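# Pin two printed parts in jig, or press CALL

## Task

A customer is waiting. Following the drawing, seat both loose printed parts on their matching pins in the jig. If the kit ought not to be assembled, instead press the blue CALL button fully down from above with the gripper closed and keep it down for one second, without touching any kit part, the jig or the drawing. If assembly is right, do not touch CALL.

## Robot and tools

ROBOT. Two arms, left_arm and right_arm, each with six joints and a two-finger gripper. Scene frame: origin at table-top height, midway between the nominal bases; +z up, +x out over the table, +y toward left_arm. Arm names do not match image sides. Calibrated bases: left_arm at (+0.007, +0.272, 0) m, quat_wxyz (+1.000, 0, 0, -0.013); right_arm at (+0.027, -0.339, 0) m, quat_wxyz (+1.000, 0, 0, -0.008).

JOINTS. Per arm, always in this order: waist, shoulder, elbow, wrist pitch, wrist yaw, wrist roll. Stated ranges (rad): waist -2.880..2.880, shoulder 0.000..3.142, elbow 0.000..3.019, wrist pitch -1.693..1.571, wrist yaw -1.571..1.571, wrist roll -2.094..2.094. Wrist yaw is sign-flipped against the arm's own convention in everything you send and read. Real ends may sit up to 0.084 rad either side of these. A target more than 0.084 rad beyond an end, and farther out than the current angle, gets the call refused; a target past the real end is clipped there, sometimes reported as "joint sent to its limit".

A ROW is 14 numbers, always all of them: left_arm's 6 absolute joint angles (rad) plus its opening, then right_arm's 6 plus its opening. Opening is an absolute command from -1 (closed) to +1 (fully open); writing 0 is a real command, so repeat the current value to keep a gripper as is.

GRIPPER. Fingers point along the gripper's +z and close along its y. end_effector_position is the point between the pads, about 1 cm short of the fingertips.

TOOLS.
execute_actions: actions is a list of actions; each action is a table of up to 15 rows, one per 1/30 s step; a shorter table repeats its last row. cameras: list of names, ["all"], [] or null (null gives images only for an empty list). An empty actions list returns full state plus images.
move: target is one 14-number row or a list of up to 15 rows, absolute joint angles; all joints move together in joint space, so the hand curves. speed: rad/s for the joint with farthest to go, 0.01 to 12.57, default 0.5, one value or one per target. blend: rad, corner rounding for lists; 0 stops at each target. opening_speed: rate of change of the opening, per second on the -1..+1 scale, at least 0.2. grip_force: N per pad, 10 to 50, one value or one per arm; it persists, and low values close slowly. blocking=false returns after about 0.5 s while motion continues; a new move takes over from the running one. Moves neither avoid obstacles nor each other. The result adds a "move:" line: done, off_target (stopped over 0.035 rad from target), moving, held (a check blocked steps) or fault, maybe with limits=held.
wait: seconds 0 to 10; arms keep their last command and a running move continues.
stop: brakes the running move; quick moves need room to stop.
zoom_image: camera (cam_high, cam_over, cam_left_wrist, cam_right_wrist) and region [x0, y0, x1, y1] in pixels from the top-left, at most 504 by 504, on that camera's newest image.
finished_scene: ends the scene for good (scene 1, optional).

PER-STEP LIMITS. Each joint target is kept within a lead of its measured angle (waist and shoulder 0.716, elbow 0.645, wrist pitch 0.69, wrist yaw 1.84, wrist roll 3.24 rad). If targets would shift a gripper over 110 mm from where it is, that arm's targets are scaled back. Tiny changes may not start motion. Far moves take several actions; to hold a joint, resend its "Joint targets" value.

RESULTS. end_effector_position (m) and end_effector_quat_wxyz are in the scene frame and may be a few cm off, more at long reach. Joint positions and Joint velocities give one block per arm: six joints (rad, rad/s) then the pad gap (m; 0.094 fully open). "within noise" means an arm is still. "Joint targets" shows current drive targets; "Tool commands" the gripper commands. grip_measured reads the opening on the command scale, up to about 2.5 mm wide when empty and a little narrower than a squeezed hard part. Joint torques are total drive output in N m including gravity, with offsets and noise; positive means toward a bigger angle; joints 3 and 4 wrap at ±28 N m. Action calls also list joint angles at sampled steps. "joint command not followed" means the clearance check altered targets. MOTOR HOT warns of heat; OVER-TEMPERATURE FAULT means that arm went limp for 30 to 60 s or more.

GRIPPING. Below the touch reading, squeeze rises about 1 N per 0.001, then jumps to the force limit (about 50 to 64 N per pad at full force). Close slowly with opening_speed on fragile parts. Release by commanding well above grip_measured.

CAMERAS. cam_high, cam_over, cam_left_wrist, cam_right_wrist, all 672x504.

AVOID. Nothing may fall or be left off the table. Do not drop parts, release them while moving, or hit fixed or heavy items hard. Arm-to-arm contact, including one gripper closing on the other's fingers, can fail the scene. Long holding, outstretched poses or pushing at unreachable targets heat motors. Fast moves hit harder, and targets past a contact press harder.

Each tool is called by a JSON object that holds its "op" and its "data", one argument or row to a line.

## Session

{"op": "execute_actions", "data": {
  "actions": []
}}

Scene clock: 0.00 s.
left_arm: end_effector_position=(+0.3191, +0.4443, +0.1504) grip_measured=+1.000 end_effector_quat_wxyz=(+0.181, +0.171, +0.961, +0.121) | right_arm: end_effector_position=(+0.3073, -0.0740, +0.2355) grip_measured=+1.000 end_effector_quat_wxyz=(-0.015, +0.854, -0.520, +0.014)
Joint positions: left_arm=[0.556 1.04 0.73 -0.825 -0.049 0.87 0.094] | right_arm=[0.784 1.326 1.244 -1.453 -0.02 -1.282 0.094]
Joint velocities: within noise
Joint torques (N m): no reading
Heat: left arm: hottest wrist yaw 31 °C; right arm: hottest shoulder 31 °C.
Joint targets: left_arm=[0.556 1.040 0.756 -0.822 -0.049 0.870] | right_arm=[0.784 1.323 1.271 -1.452 -0.020 -1.282]
Tool commands: left_gripper/opening=+1.0 right_gripper/opening=+1.0

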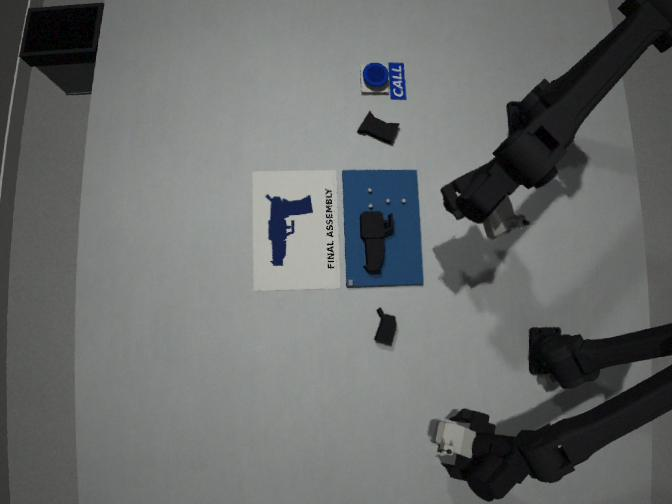

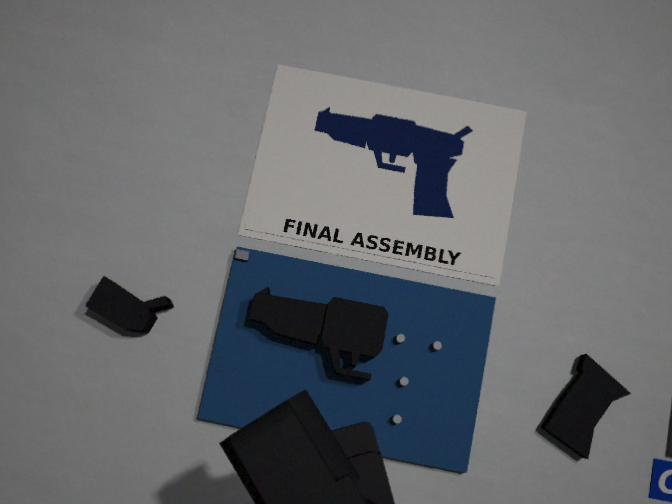

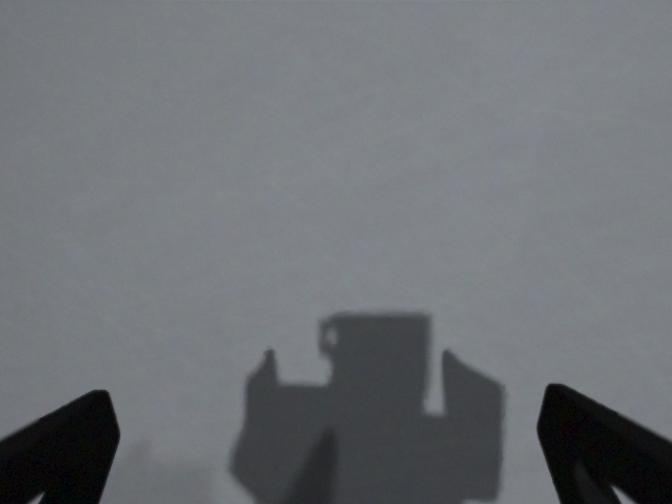

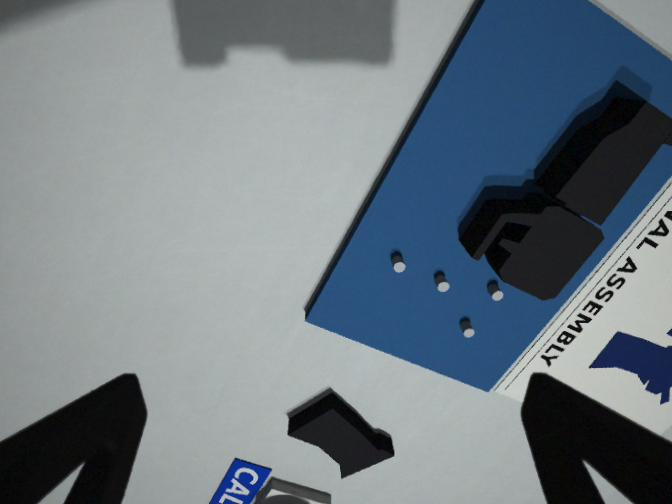

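{"op": "zoom_image", "data": {
  "camera": "cam_over",
  "region": [190, 60, 540, 480]
}}

{"op": "zoom_image", "data": {
  "camera": "cam_high",
  "region": [320, 40, 460, 150]
}}

Scaled by 1.200.

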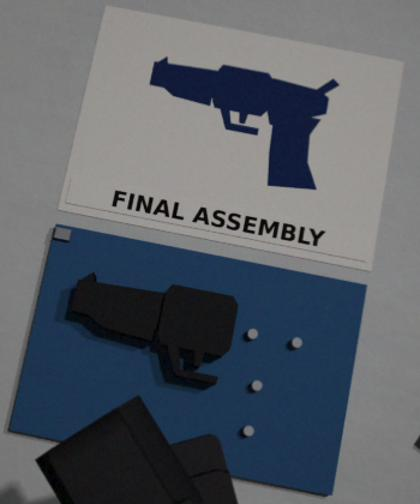

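Scaled by 3.600.

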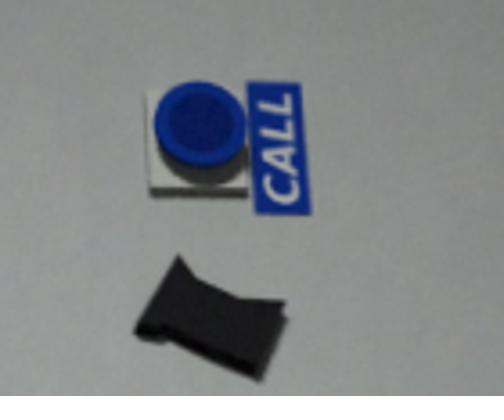

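{"op": "move", "data": {
  "target": [0.556,1.04,0.756,-0.822,-0.049,0.87,1,-0.28,1.62,1.57,-1.452,-0.02,-1.282,-1],
  "cameras": ["all"],
  "speed": 0.8
}}

Scene clock: 11.23 s.
left_arm: end_effector_position=(+0.3191, +0.4443, +0.1504) grip_measured=+1.000 end_effector_quat_wxyz=(+0.181, +0.171, +0.961, +0.121) | right_arm: end_effector_position=(+0.4930, -0.4900, +0.2160) grip_measured=-0.983 end_effector_quat_wxyz=(-0.004, -0.469, +0.883, -0.010)
Joint positions: left_arm=[0.556 1.04 0.73 -0.825 -0.049 0.87 0.094] | right_arm=[-0.289 1.619 1.51 -1.453 -0.021 -1.282 0.001]
Joint torques (N m): left_arm=[1.08 -6.48 11.36 0.83 -0.02 0.03] | right_arm=[0.56 -12.22 13.85 0.4 0.11 -0.08]
Heat: left arm: hottest elbow 31 °C; right arm: hottest shoulder 32 °C.
Joint targets: left_arm=[0.556 1.040 0.756 -0.822 -0.049 0.870] | right_arm=[-0.280 1.620 1.570 -1.452 -0.020 -1.282]
move: off_target (right_arm); right_arm: the elbow is farthest, 0.060 rad from its target

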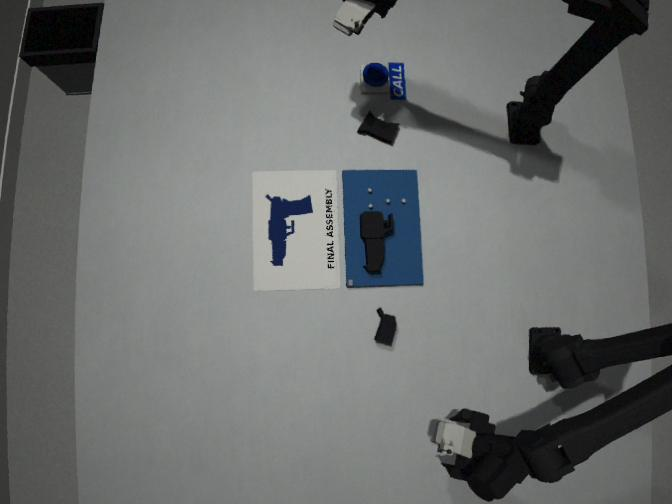

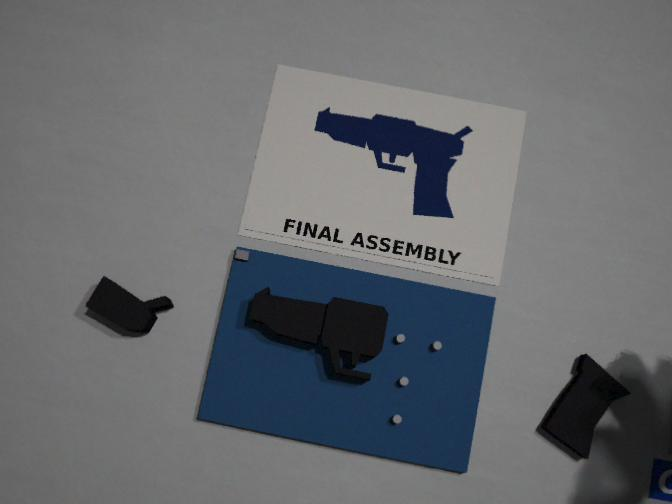

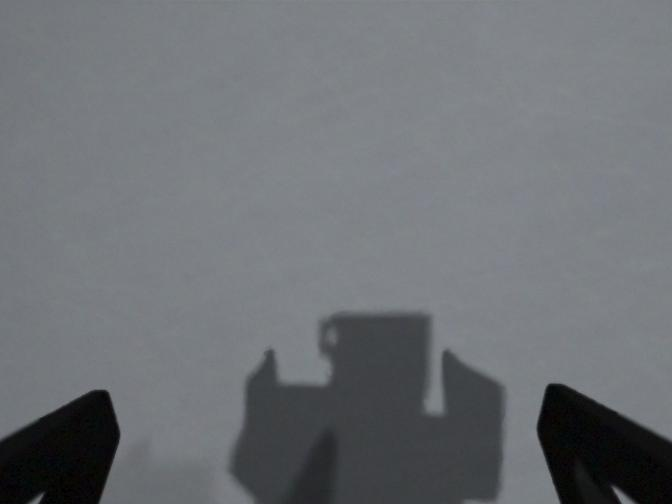

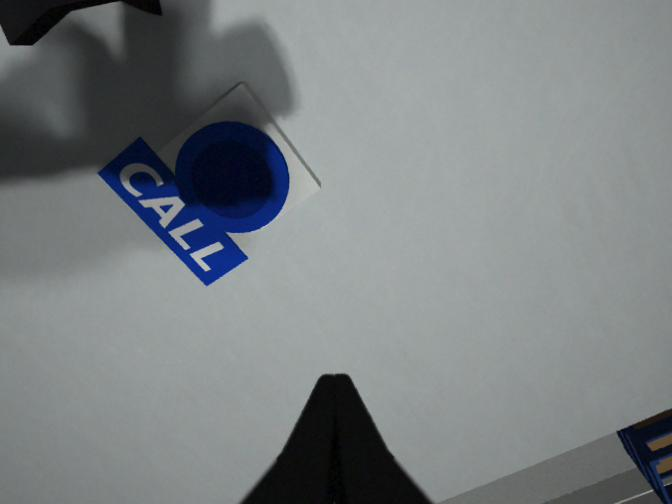

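{"op": "move", "data": {
  "target": [0.556,1.04,0.756,-0.822,-0.049,0.87,1,-0.315,1.335,1.285,-1.452,-0.02,-1.282,-1],
  "cameras": ["cam_high","cam_right_wrist"],
  "speed": 0.8
}}

Scene clock: 17.93 s.
left_arm: end_effector_position=(+0.3191, +0.4443, +0.1504) grip_measured=+1.000 end_effector_quat_wxyz=(+0.181, +0.171, +0.961, +0.121) | right_arm: end_effector_position=(+0.4044, -0.4687, +0.2502) grip_measured=-0.983 end_effector_quat_wxyz=(+0.018, -0.461, +0.887, -0.034)
Joint positions: left_arm=[0.556 1.04 0.73 -0.825 -0.049 0.87 0.094] | right_arm=[-0.305 1.334 1.289 -1.452 -0.021 -1.282 0.001]
Joint torques (N m): left_arm=[1.26 -6.83 11.37 0.87 0.02 0.05] | right_arm=[-0.91 -8.23 8.87 0.49 0.1 -0.08]
Heat: left arm: hottest elbow 32 °C; right arm: hottest shoulder 32 °C.
Joint targets: left_arm=[0.556 1.040 0.756 -0.822 -0.049 0.870] | right_arm=[-0.315 1.335 1.285 -1.452 -0.020 -1.282]
move: done
Images, in order (width x height): cam_high 672x504, cam_right_wrist 672x504.

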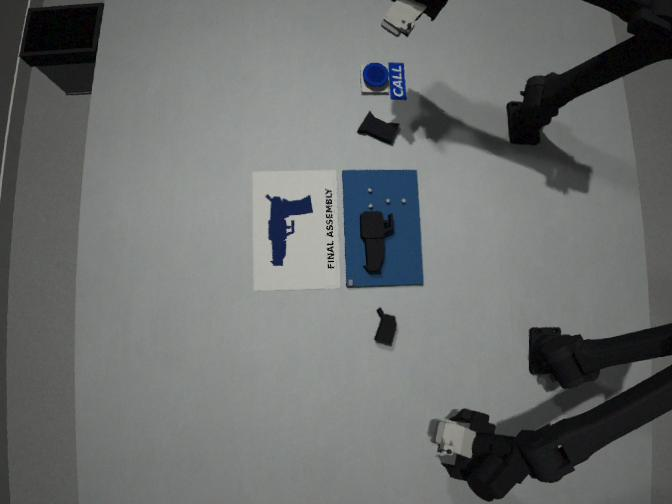

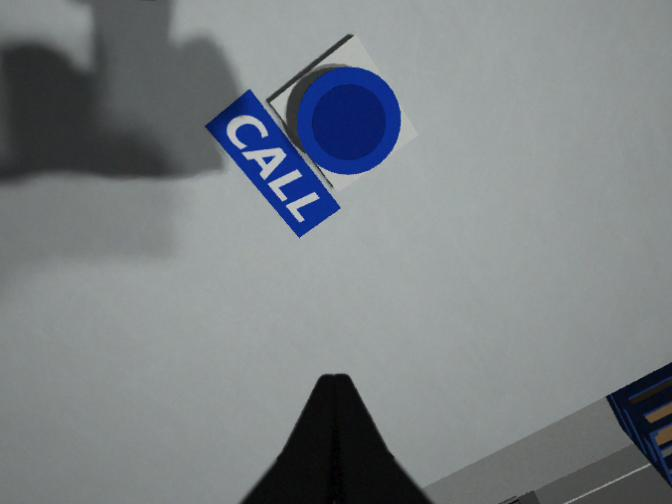

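{"op": "move", "data": {
  "target": [0.556,1.04,0.756,-0.822,-0.049,0.87,1,-0.315,1.35,0.95,-1.165,-0.02,-1.282,-1],
  "cameras": ["cam_high","cam_right_wrist"]
}}

Scene clock: 22.87 s.
left_arm: end_effector_position=(+0.3191, +0.4443, +0.1504) grip_measured=+1.000 end_effector_quat_wxyz=(+0.181, +0.171, +0.961, +0.121) | right_arm: end_effector_position=(+0.3628, -0.4548, +0.1176) grip_measured=-0.983 end_effector_quat_wxyz=(-0.010, -0.462, +0.887, -0.005)
Joint positions: left_arm=[0.556 1.04 0.73 -0.825 -0.049 0.87 0.094] | right_arm=[-0.305 1.35 0.949 -1.176 -0.021 -1.282 0.001]
Joint torques (N m): left_arm=[1.08 -6.24 11.43 0.81 -0.01 0.06] | right_arm=[-0.97 -7.53 8.47 0.8 0.11 -0.07]
Heat: left arm: hottest elbow 32 °C; right arm: hottest shoulder 32 °C.
Joint targets: left_arm=[0.556 1.040 0.756 -0.822 -0.049 0.870] | right_arm=[-0.315 1.350 0.950 -1.165 -0.020 -1.282]
move: done
Images, in order (width x height): cam_high 672x504, cam_right_wrist 672x504.

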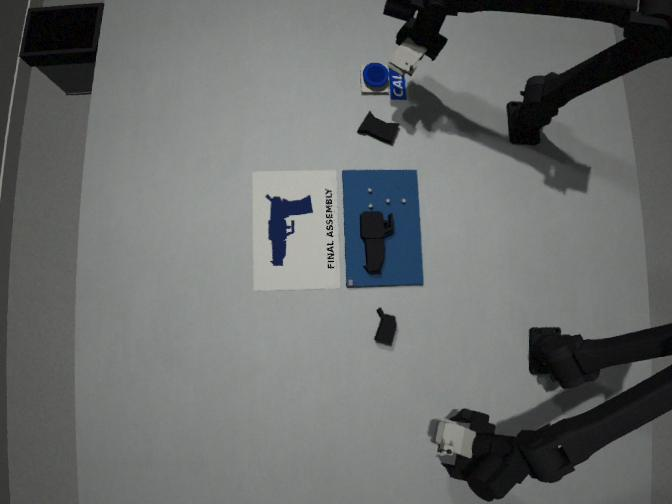

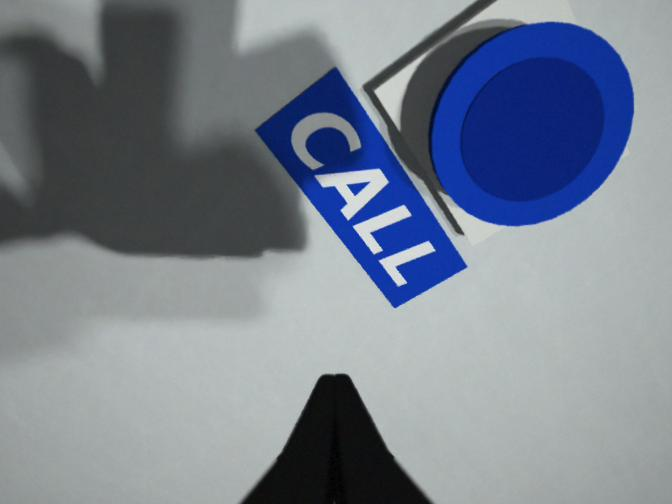

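{"op": "move", "data": {
  "target": [0.556,1.04,0.756,-0.822,-0.049,0.87,1,-0.27,1.605,1.205,-1.165,-0.02,-1.282,-1],
  "cameras": ["cam_high","cam_right_wrist"]
}}

Scene clock: 27.40 s.
left_arm: end_effector_position=(+0.3191, +0.4443, +0.1504) grip_measured=+1.000 end_effector_quat_wxyz=(+0.181, +0.171, +0.961, +0.121) | right_arm: end_effector_position=(+0.4422, -0.4694, +0.0928) grip_measured=-0.983 end_effector_quat_wxyz=(-0.025, -0.473, +0.881, +0.010)
Joint positions: left_arm=[0.556 1.04 0.73 -0.825 -0.049 0.87 0.094] | right_arm=[-0.279 1.607 1.157 -1.171 -0.021 -1.282 0.001]
Joint torques (N m): left_arm=[1.14 -6.36 11.34 0.8 0 0.02] | right_arm=[0.44 -11.05 12.03 0.4 0.11 -0.08]
Heat: left arm: hottest elbow 33 °C; right arm: hottest shoulder 32 °C.
Joint targets: left_arm=[0.556 1.040 0.756 -0.822 -0.049 0.870] | right_arm=[-0.270 1.605 1.205 -1.165 -0.020 -1.282]
move: off_target (right_arm); right_arm: the elbow is farthest, 0.048 rad from its target
Images, in order (width x height): cam_high 672x504, cam_right_wrist 672x504.

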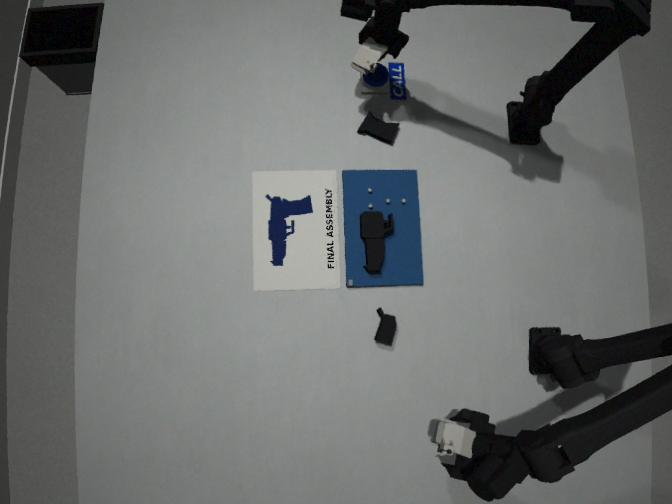

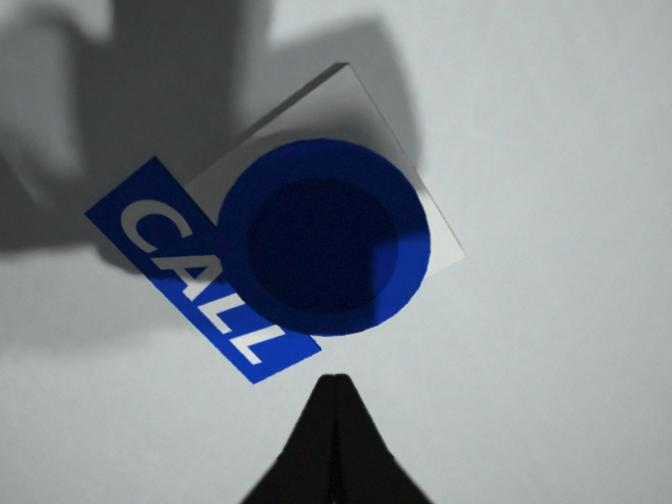

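{"op": "move", "data": {
  "target": [0.556,1.04,0.756,-0.822,-0.049,0.87,1,-0.27,1.595,1.15,-1.08,-0.02,-1.282,-1],
  "cameras": ["cam_high","cam_right_wrist"],
  "speed": 0.3
}}

Scene clock: 29.97 s.
left_arm: end_effector_position=(+0.3191, +0.4443, +0.1504) grip_measured=+1.000 end_effector_quat_wxyz=(+0.181, +0.171, +0.961, +0.121) | right_arm: end_effector_position=(+0.4610, -0.4751, +0.0926) grip_measured=-0.983 end_effector_quat_wxyz=(+0.003, -0.473, +0.881, -0.018)
Joint positions: left_arm=[0.556 1.04 0.73 -0.825 -0.049 0.87 0.094] | right_arm=[-0.279 1.607 1.157 -1.091 -0.021 -1.282 0.001]
Joint torques (N m): left_arm=[1.14 -6.18 11.34 0.81 0 0.02] | right_arm=[0.44 -11.99 7.57 0.83 0.11 -0.08]
Heat: left arm: hottest elbow 33 °C; right arm: hottest shoulder 32 °C.
Joint targets: left_arm=[0.556 1.040 0.756 -0.822 -0.049 0.870] | right_arm=[-0.270 1.595 1.150 -1.080 -0.020 -1.282]
move: done
Images, in order (width x height): cam_high 672x504, cam_right_wrist 672x504.

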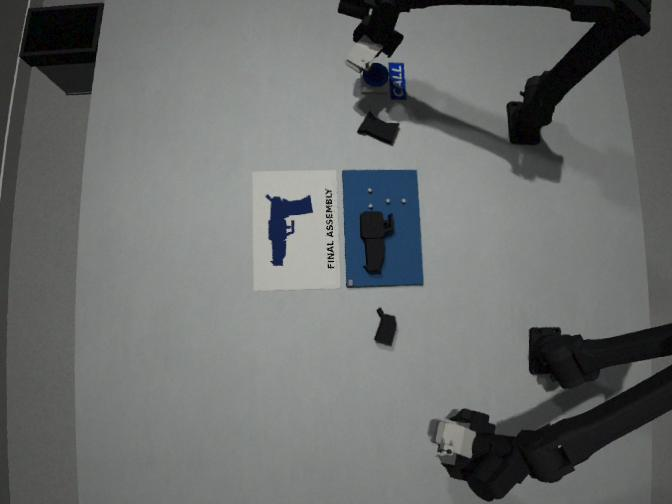

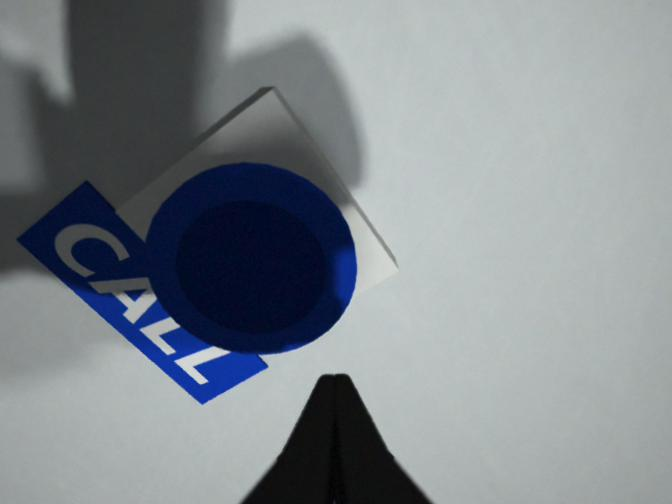

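{"op": "move", "data": {
  "target": [0.556,1.04,0.756,-0.822,-0.049,0.87,1,-0.27,1.49,0.95,-1.0,-0.02,-1.282,-1],
  "cameras": ["cam_high","cam_right_wrist"],
  "speed": 0.2
}}

Scene clock: 32.70 s.
left_arm: end_effector_position=(+0.3191, +0.4443, +0.1504) grip_measured=+1.000 end_effector_quat_wxyz=(+0.181, +0.171, +0.961, +0.121) | right_arm: end_effector_position=(+0.4013, -0.4570, +0.0656) grip_measured=-0.983 end_effector_quat_wxyz=(-0.004, -0.473, +0.881, -0.011)
Joint positions: left_arm=[0.556 1.04 0.73 -0.825 -0.049 0.87 0.094] | right_arm=[-0.279 1.503 0.954 -1.011 -0.021 -1.282 0.001]
Joint torques (N m): left_arm=[1.2 -6.48 11.38 0.81 -0.05 0.01] | right_arm=[0.44 -10.29 7.38 0.81 0.11 -0.07]
Heat: left arm: hottest elbow 33 °C; right arm: hottest shoulder 32 °C.
Joint targets: left_arm=[0.556 1.040 0.756 -0.822 -0.049 0.870] | right_arm=[-0.270 1.490 0.950 -1.000 -0.020 -1.282]
move: done
Images, in order (width x height): cam_high 672x504, cam_right_wrist 672x504.

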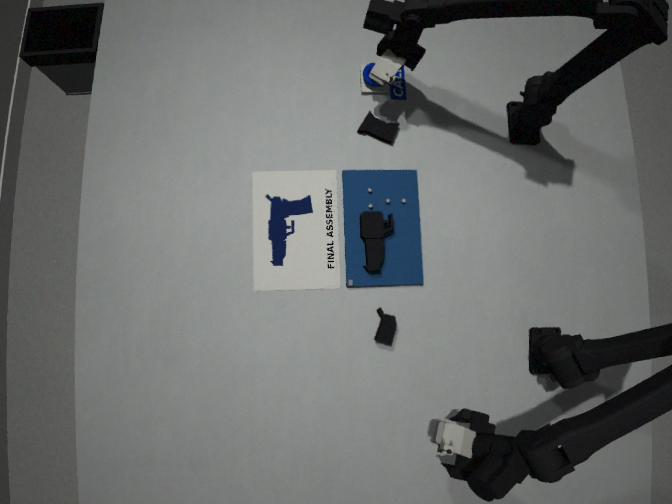

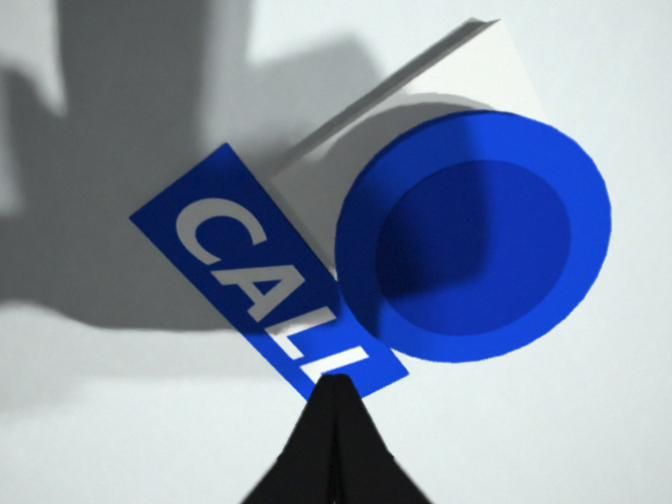

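{"op": "move", "data": {
  "target": [0.556,1.04,0.756,-0.822,-0.049,0.87,1,-0.258,1.63,1.135,-1.0,-0.02,-1.282,-1],
  "cameras": ["cam_high","cam_right_wrist"],
  "speed": 0.2
}}

Scene clock: 37.40 s.
left_arm: end_effector_position=(+0.3191, +0.4443, +0.1504) grip_measured=+1.000 end_effector_quat_wxyz=(+0.181, +0.171, +0.961, +0.121) | right_arm: end_effector_position=(+0.4511, -0.4679, +0.0608) grip_measured=-0.983 end_effector_quat_wxyz=(+0.000, -0.477, +0.879, -0.015)
Joint positions: left_arm=[0.556 1.04 0.73 -0.825 -0.049 0.87 0.094] | right_arm=[-0.27 1.625 1.085 -1.009 -0.021 -1.282 0.001]
Joint torques (N m): left_arm=[0.79 -6.95 11.38 0.8 -0.02 0.04] | right_arm=[0.67 -10.64 11.75 0.83 0.1 -0.08]
Heat: left arm: hottest elbow 34 °C; right arm: hottest shoulder 32 °C.
Joint targets: left_arm=[0.556 1.040 0.756 -0.822 -0.049 0.870] | right_arm=[-0.258 1.630 1.135 -1.000 -0.020 -1.282]
move: off_target (right_arm); right_arm: the elbow is farthest, 0.050 rad from its target
Images, in order (width x height): cam_high 672x504, cam_right_wrist 672x504.

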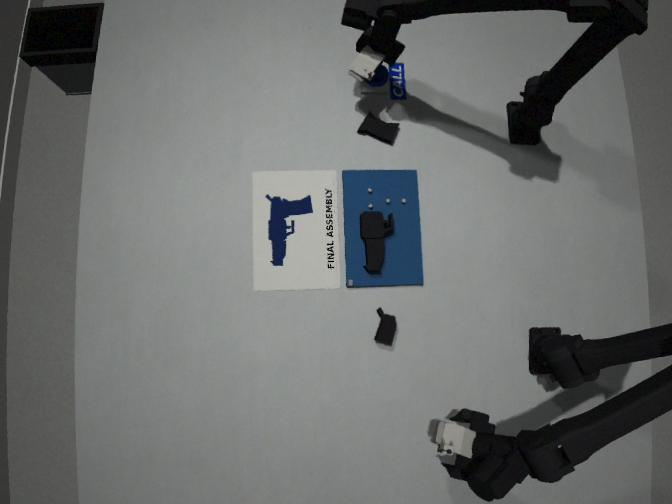

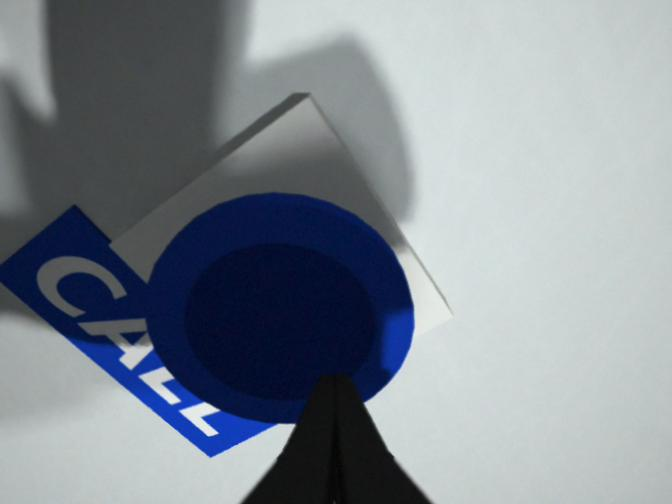

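{"op": "move", "data": {
  "target": [0.556,1.04,0.756,-0.822,-0.049,0.87,1,-0.258,1.597,0.985,-0.93,-0.02,-1.282,-1],
  "cameras": ["cam_high","cam_right_wrist"],
  "speed": 0.1
}}

Scene clock: 40.63 s.
left_arm: end_effector_position=(+0.3191, +0.4443, +0.1504) grip_measured=+1.000 end_effector_quat_wxyz=(+0.181, +0.171, +0.961, +0.121) | right_arm: end_effector_position=(+0.4355, -0.4633, +0.0470) grip_measured=-0.983 end_effector_quat_wxyz=(+0.008, -0.477, +0.879, -0.023)
Joint positions: left_arm=[0.556 1.04 0.73 -0.825 -0.049 0.87 0.094] | right_arm=[-0.27 1.595 1.004 -0.936 -0.021 -1.282 0.001]
Joint torques (N m): left_arm=[0.91 -6.77 11.28 0.83 -0.01 0.06] | right_arm=[0.62 -10.4 6.05 0.65 0.1 -0.08]
Heat: left arm: hottest elbow 34 °C; right arm: hottest shoulder 32 °C.
Joint targets: left_arm=[0.556 1.040 0.756 -0.822 -0.049 0.870] | right_arm=[-0.258 1.597 0.985 -0.930 -0.020 -1.282]
move: done
Images, in order (width x height): cam_high 672x504, cam_right_wrist 672x504.

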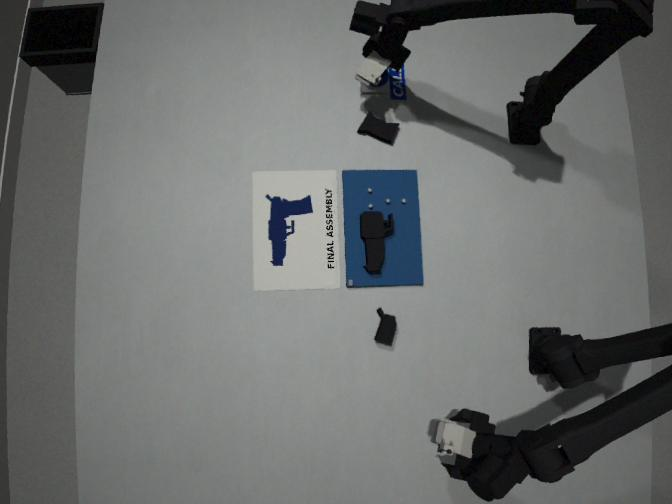

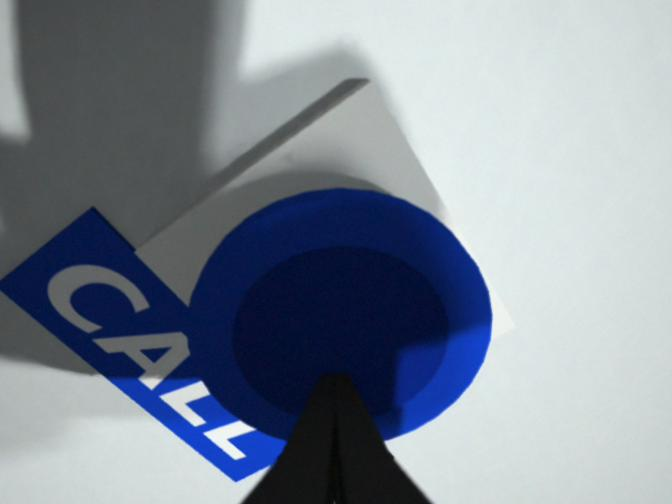

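{"op": "move", "data": {
  "target": [0.556,1.04,0.756,-0.822,-0.049,0.87,1,-0.258,1.602,0.935,-0.89,-0.02,-1.282,-1],
  "cameras": ["cam_right_wrist"],
  "speed": 0.1
}}

{"op": "move", "data": {
  "target": [0.556,1.04,0.756,-0.822,-0.049,0.87,1,-0.258,1.606,0.9,-0.85,-0.02,-1.282,-1],
  "cameras": ["cam_right_wrist"],
  "speed": 0.1
}}

Scene clock: 43.50 s.
left_arm: end_effector_position=(+0.3191, +0.4443, +0.1504) grip_measured=+1.000 end_effector_quat_wxyz=(+0.181, +0.171, +0.961, +0.121) | right_arm: end_effector_position=(+0.4332, -0.4626, +0.0428) grip_measured=-0.983 end_effector_quat_wxyz=(+0.019, -0.477, +0.878, -0.033)
Joint positions: left_arm=[0.556 1.04 0.73 -0.825 -0.049 0.87 0.094] | right_arm=[-0.27 1.58 0.97 -0.888 -0.021 -1.282 0.001]
Joint torques (N m): left_arm=[1.2 -6.65 11.38 0.85 0.01 0.04] | right_arm=[0.62 -8.41 4.72 0.43 0.11 -0.07]
Heat: left arm: hottest elbow 34 °C; right arm: hottest shoulder 32 °C.
Joint targets: left_arm=[0.556 1.040 0.756 -0.822 -0.049 0.870] | right_arm=[-0.258 1.602 0.935 -0.890 -0.020 -1.282]
move: done
Images, in order (width x height): cam_right_wrist 672x504.

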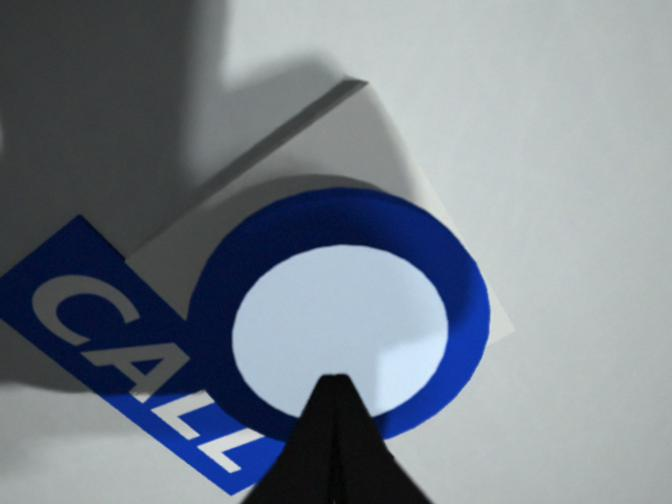

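Scene clock: 44.27 s.
left_arm: end_effector_position=(+0.3191, +0.4443, +0.1504) grip_measured=+1.000 end_effector_quat_wxyz=(+0.181, +0.171, +0.961, +0.121) | right_arm: end_effector_position=(+0.4326, -0.4623, +0.0416) grip_measured=-0.983 end_effector_quat_wxyz=(+0.029, -0.476, +0.878, -0.044)
Joint positions: left_arm=[0.556 1.04 0.73 -0.825 -0.049 0.87 0.094] | right_arm=[-0.27 1.564 0.945 -0.849 -0.021 -1.282 0.001]
Joint torques (N m): left_arm=[1.08 -6.59 11.36 0.83 -0.02 0.05] | right_arm=[0.67 -6.71 3.96 0.5 0.11 -0.07]
Heat: left arm: hottest elbow 34 °C; right arm: hottest shoulder 32 °C.
Joint targets: left_arm=[0.556 1.040 0.756 -0.822 -0.049 0.870] | right_arm=[-0.258 1.606 0.900 -0.850 -0.020 -1.282]
move: off_target (right_arm); right_arm: the elbow is farthest, 0.045 rad from its target
Images, in order (width x height): cam_right_wrist 672x504.

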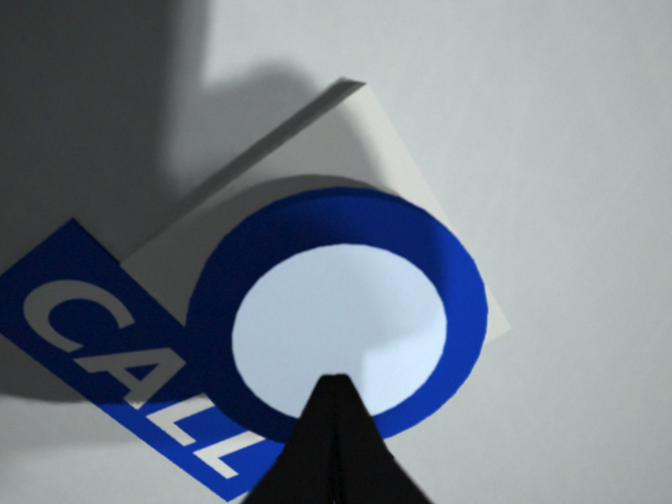

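{"op": "wait", "data": {
  "seconds": 1.5
}}

{"op": "move", "data": {
  "target": [0.556,1.04,0.756,-0.822,-0.049,0.87,1,-0.258,1.597,1.2,-1.08,-0.02,-1.282,-1],
  "cameras": ["cam_right_wrist"],
  "speed": 0.3
}}

Scene clock: 46.73 s.
left_arm: end_effector_position=(+0.3191, +0.4443, +0.1504) grip_measured=+1.000 end_effector_quat_wxyz=(+0.181, +0.171, +0.961, +0.121) | right_arm: end_effector_position=(+0.4326, -0.4623, +0.0416) grip_measured=-0.983 end_effector_quat_wxyz=(+0.029, -0.476, +0.878, -0.044)
Joint positions: left_arm=[0.556 1.04 0.73 -0.825 -0.049 0.87 0.094] | right_arm=[-0.27 1.564 0.945 -0.849 -0.021 -1.282 0.001]
Joint torques (N m): left_arm=[1.26 -6.59 11.38 0.9 -0.01 0.02] | right_arm=[0.73 -6.89 3.97 0.53 0.11 -0.07]
Heat: left arm: hottest elbow 34 °C; right arm: hottest shoulder 32 °C.
Joint targets: left_arm=[0.556 1.040 0.756 -0.822 -0.049 0.870] | right_arm=[-0.258 1.606 0.900 -0.850 -0.020 -1.282]
Tool commands: left_gripper/opening=+1.0 right_gripper/opening=-1.0
wait: 1.50 s; at rest from the start

Scene clock: 48.20 s.
left_arm: end_effector_position=(+0.3191, +0.4443, +0.1504) grip_measured=+1.000 end_effector_quat_wxyz=(+0.181, +0.171, +0.961, +0.121) | right_arm: end_effector_position=(+0.4660, -0.4721, +0.0951) grip_measured=-0.983 end_effector_quat_wxyz=(+0.012, -0.477, +0.878, -0.027)
Joint positions: left_arm=[0.556 1.04 0.73 -0.825 -0.049 0.87 0.094] | right_arm=[-0.27 1.599 1.154 -1.071 -0.021 -1.282 0.001]
Joint torques (N m): left_arm=[0.91 -6.48 11.32 0.9 -0.03 0.06] | right_arm=[0.56 -11.63 11.93 0.12 0.11 -0.07]
Heat: left arm: hottest elbow 34 °C; right arm: hottest shoulder 32 °C.
Joint targets: left_arm=[0.556 1.040 0.756 -0.822 -0.049 0.870] | right_arm=[-0.258 1.597 1.200 -1.080 -0.020 -1.282]
move: off_target (right_arm); right_arm: the elbow is farthest, 0.046 rad from its target
Images, in order (width x height): cam_right_wrist 672x504.

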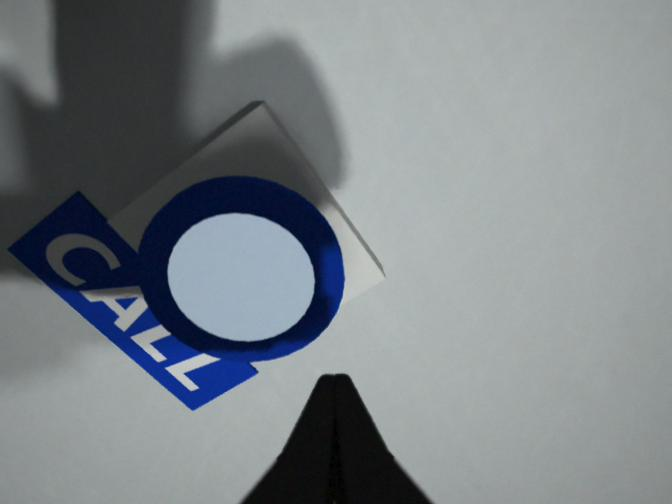

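The lamp stayed lit after release, so the call registered.

{"op": "finished_scene", "data": {

}}

The scene is finished: the task was done.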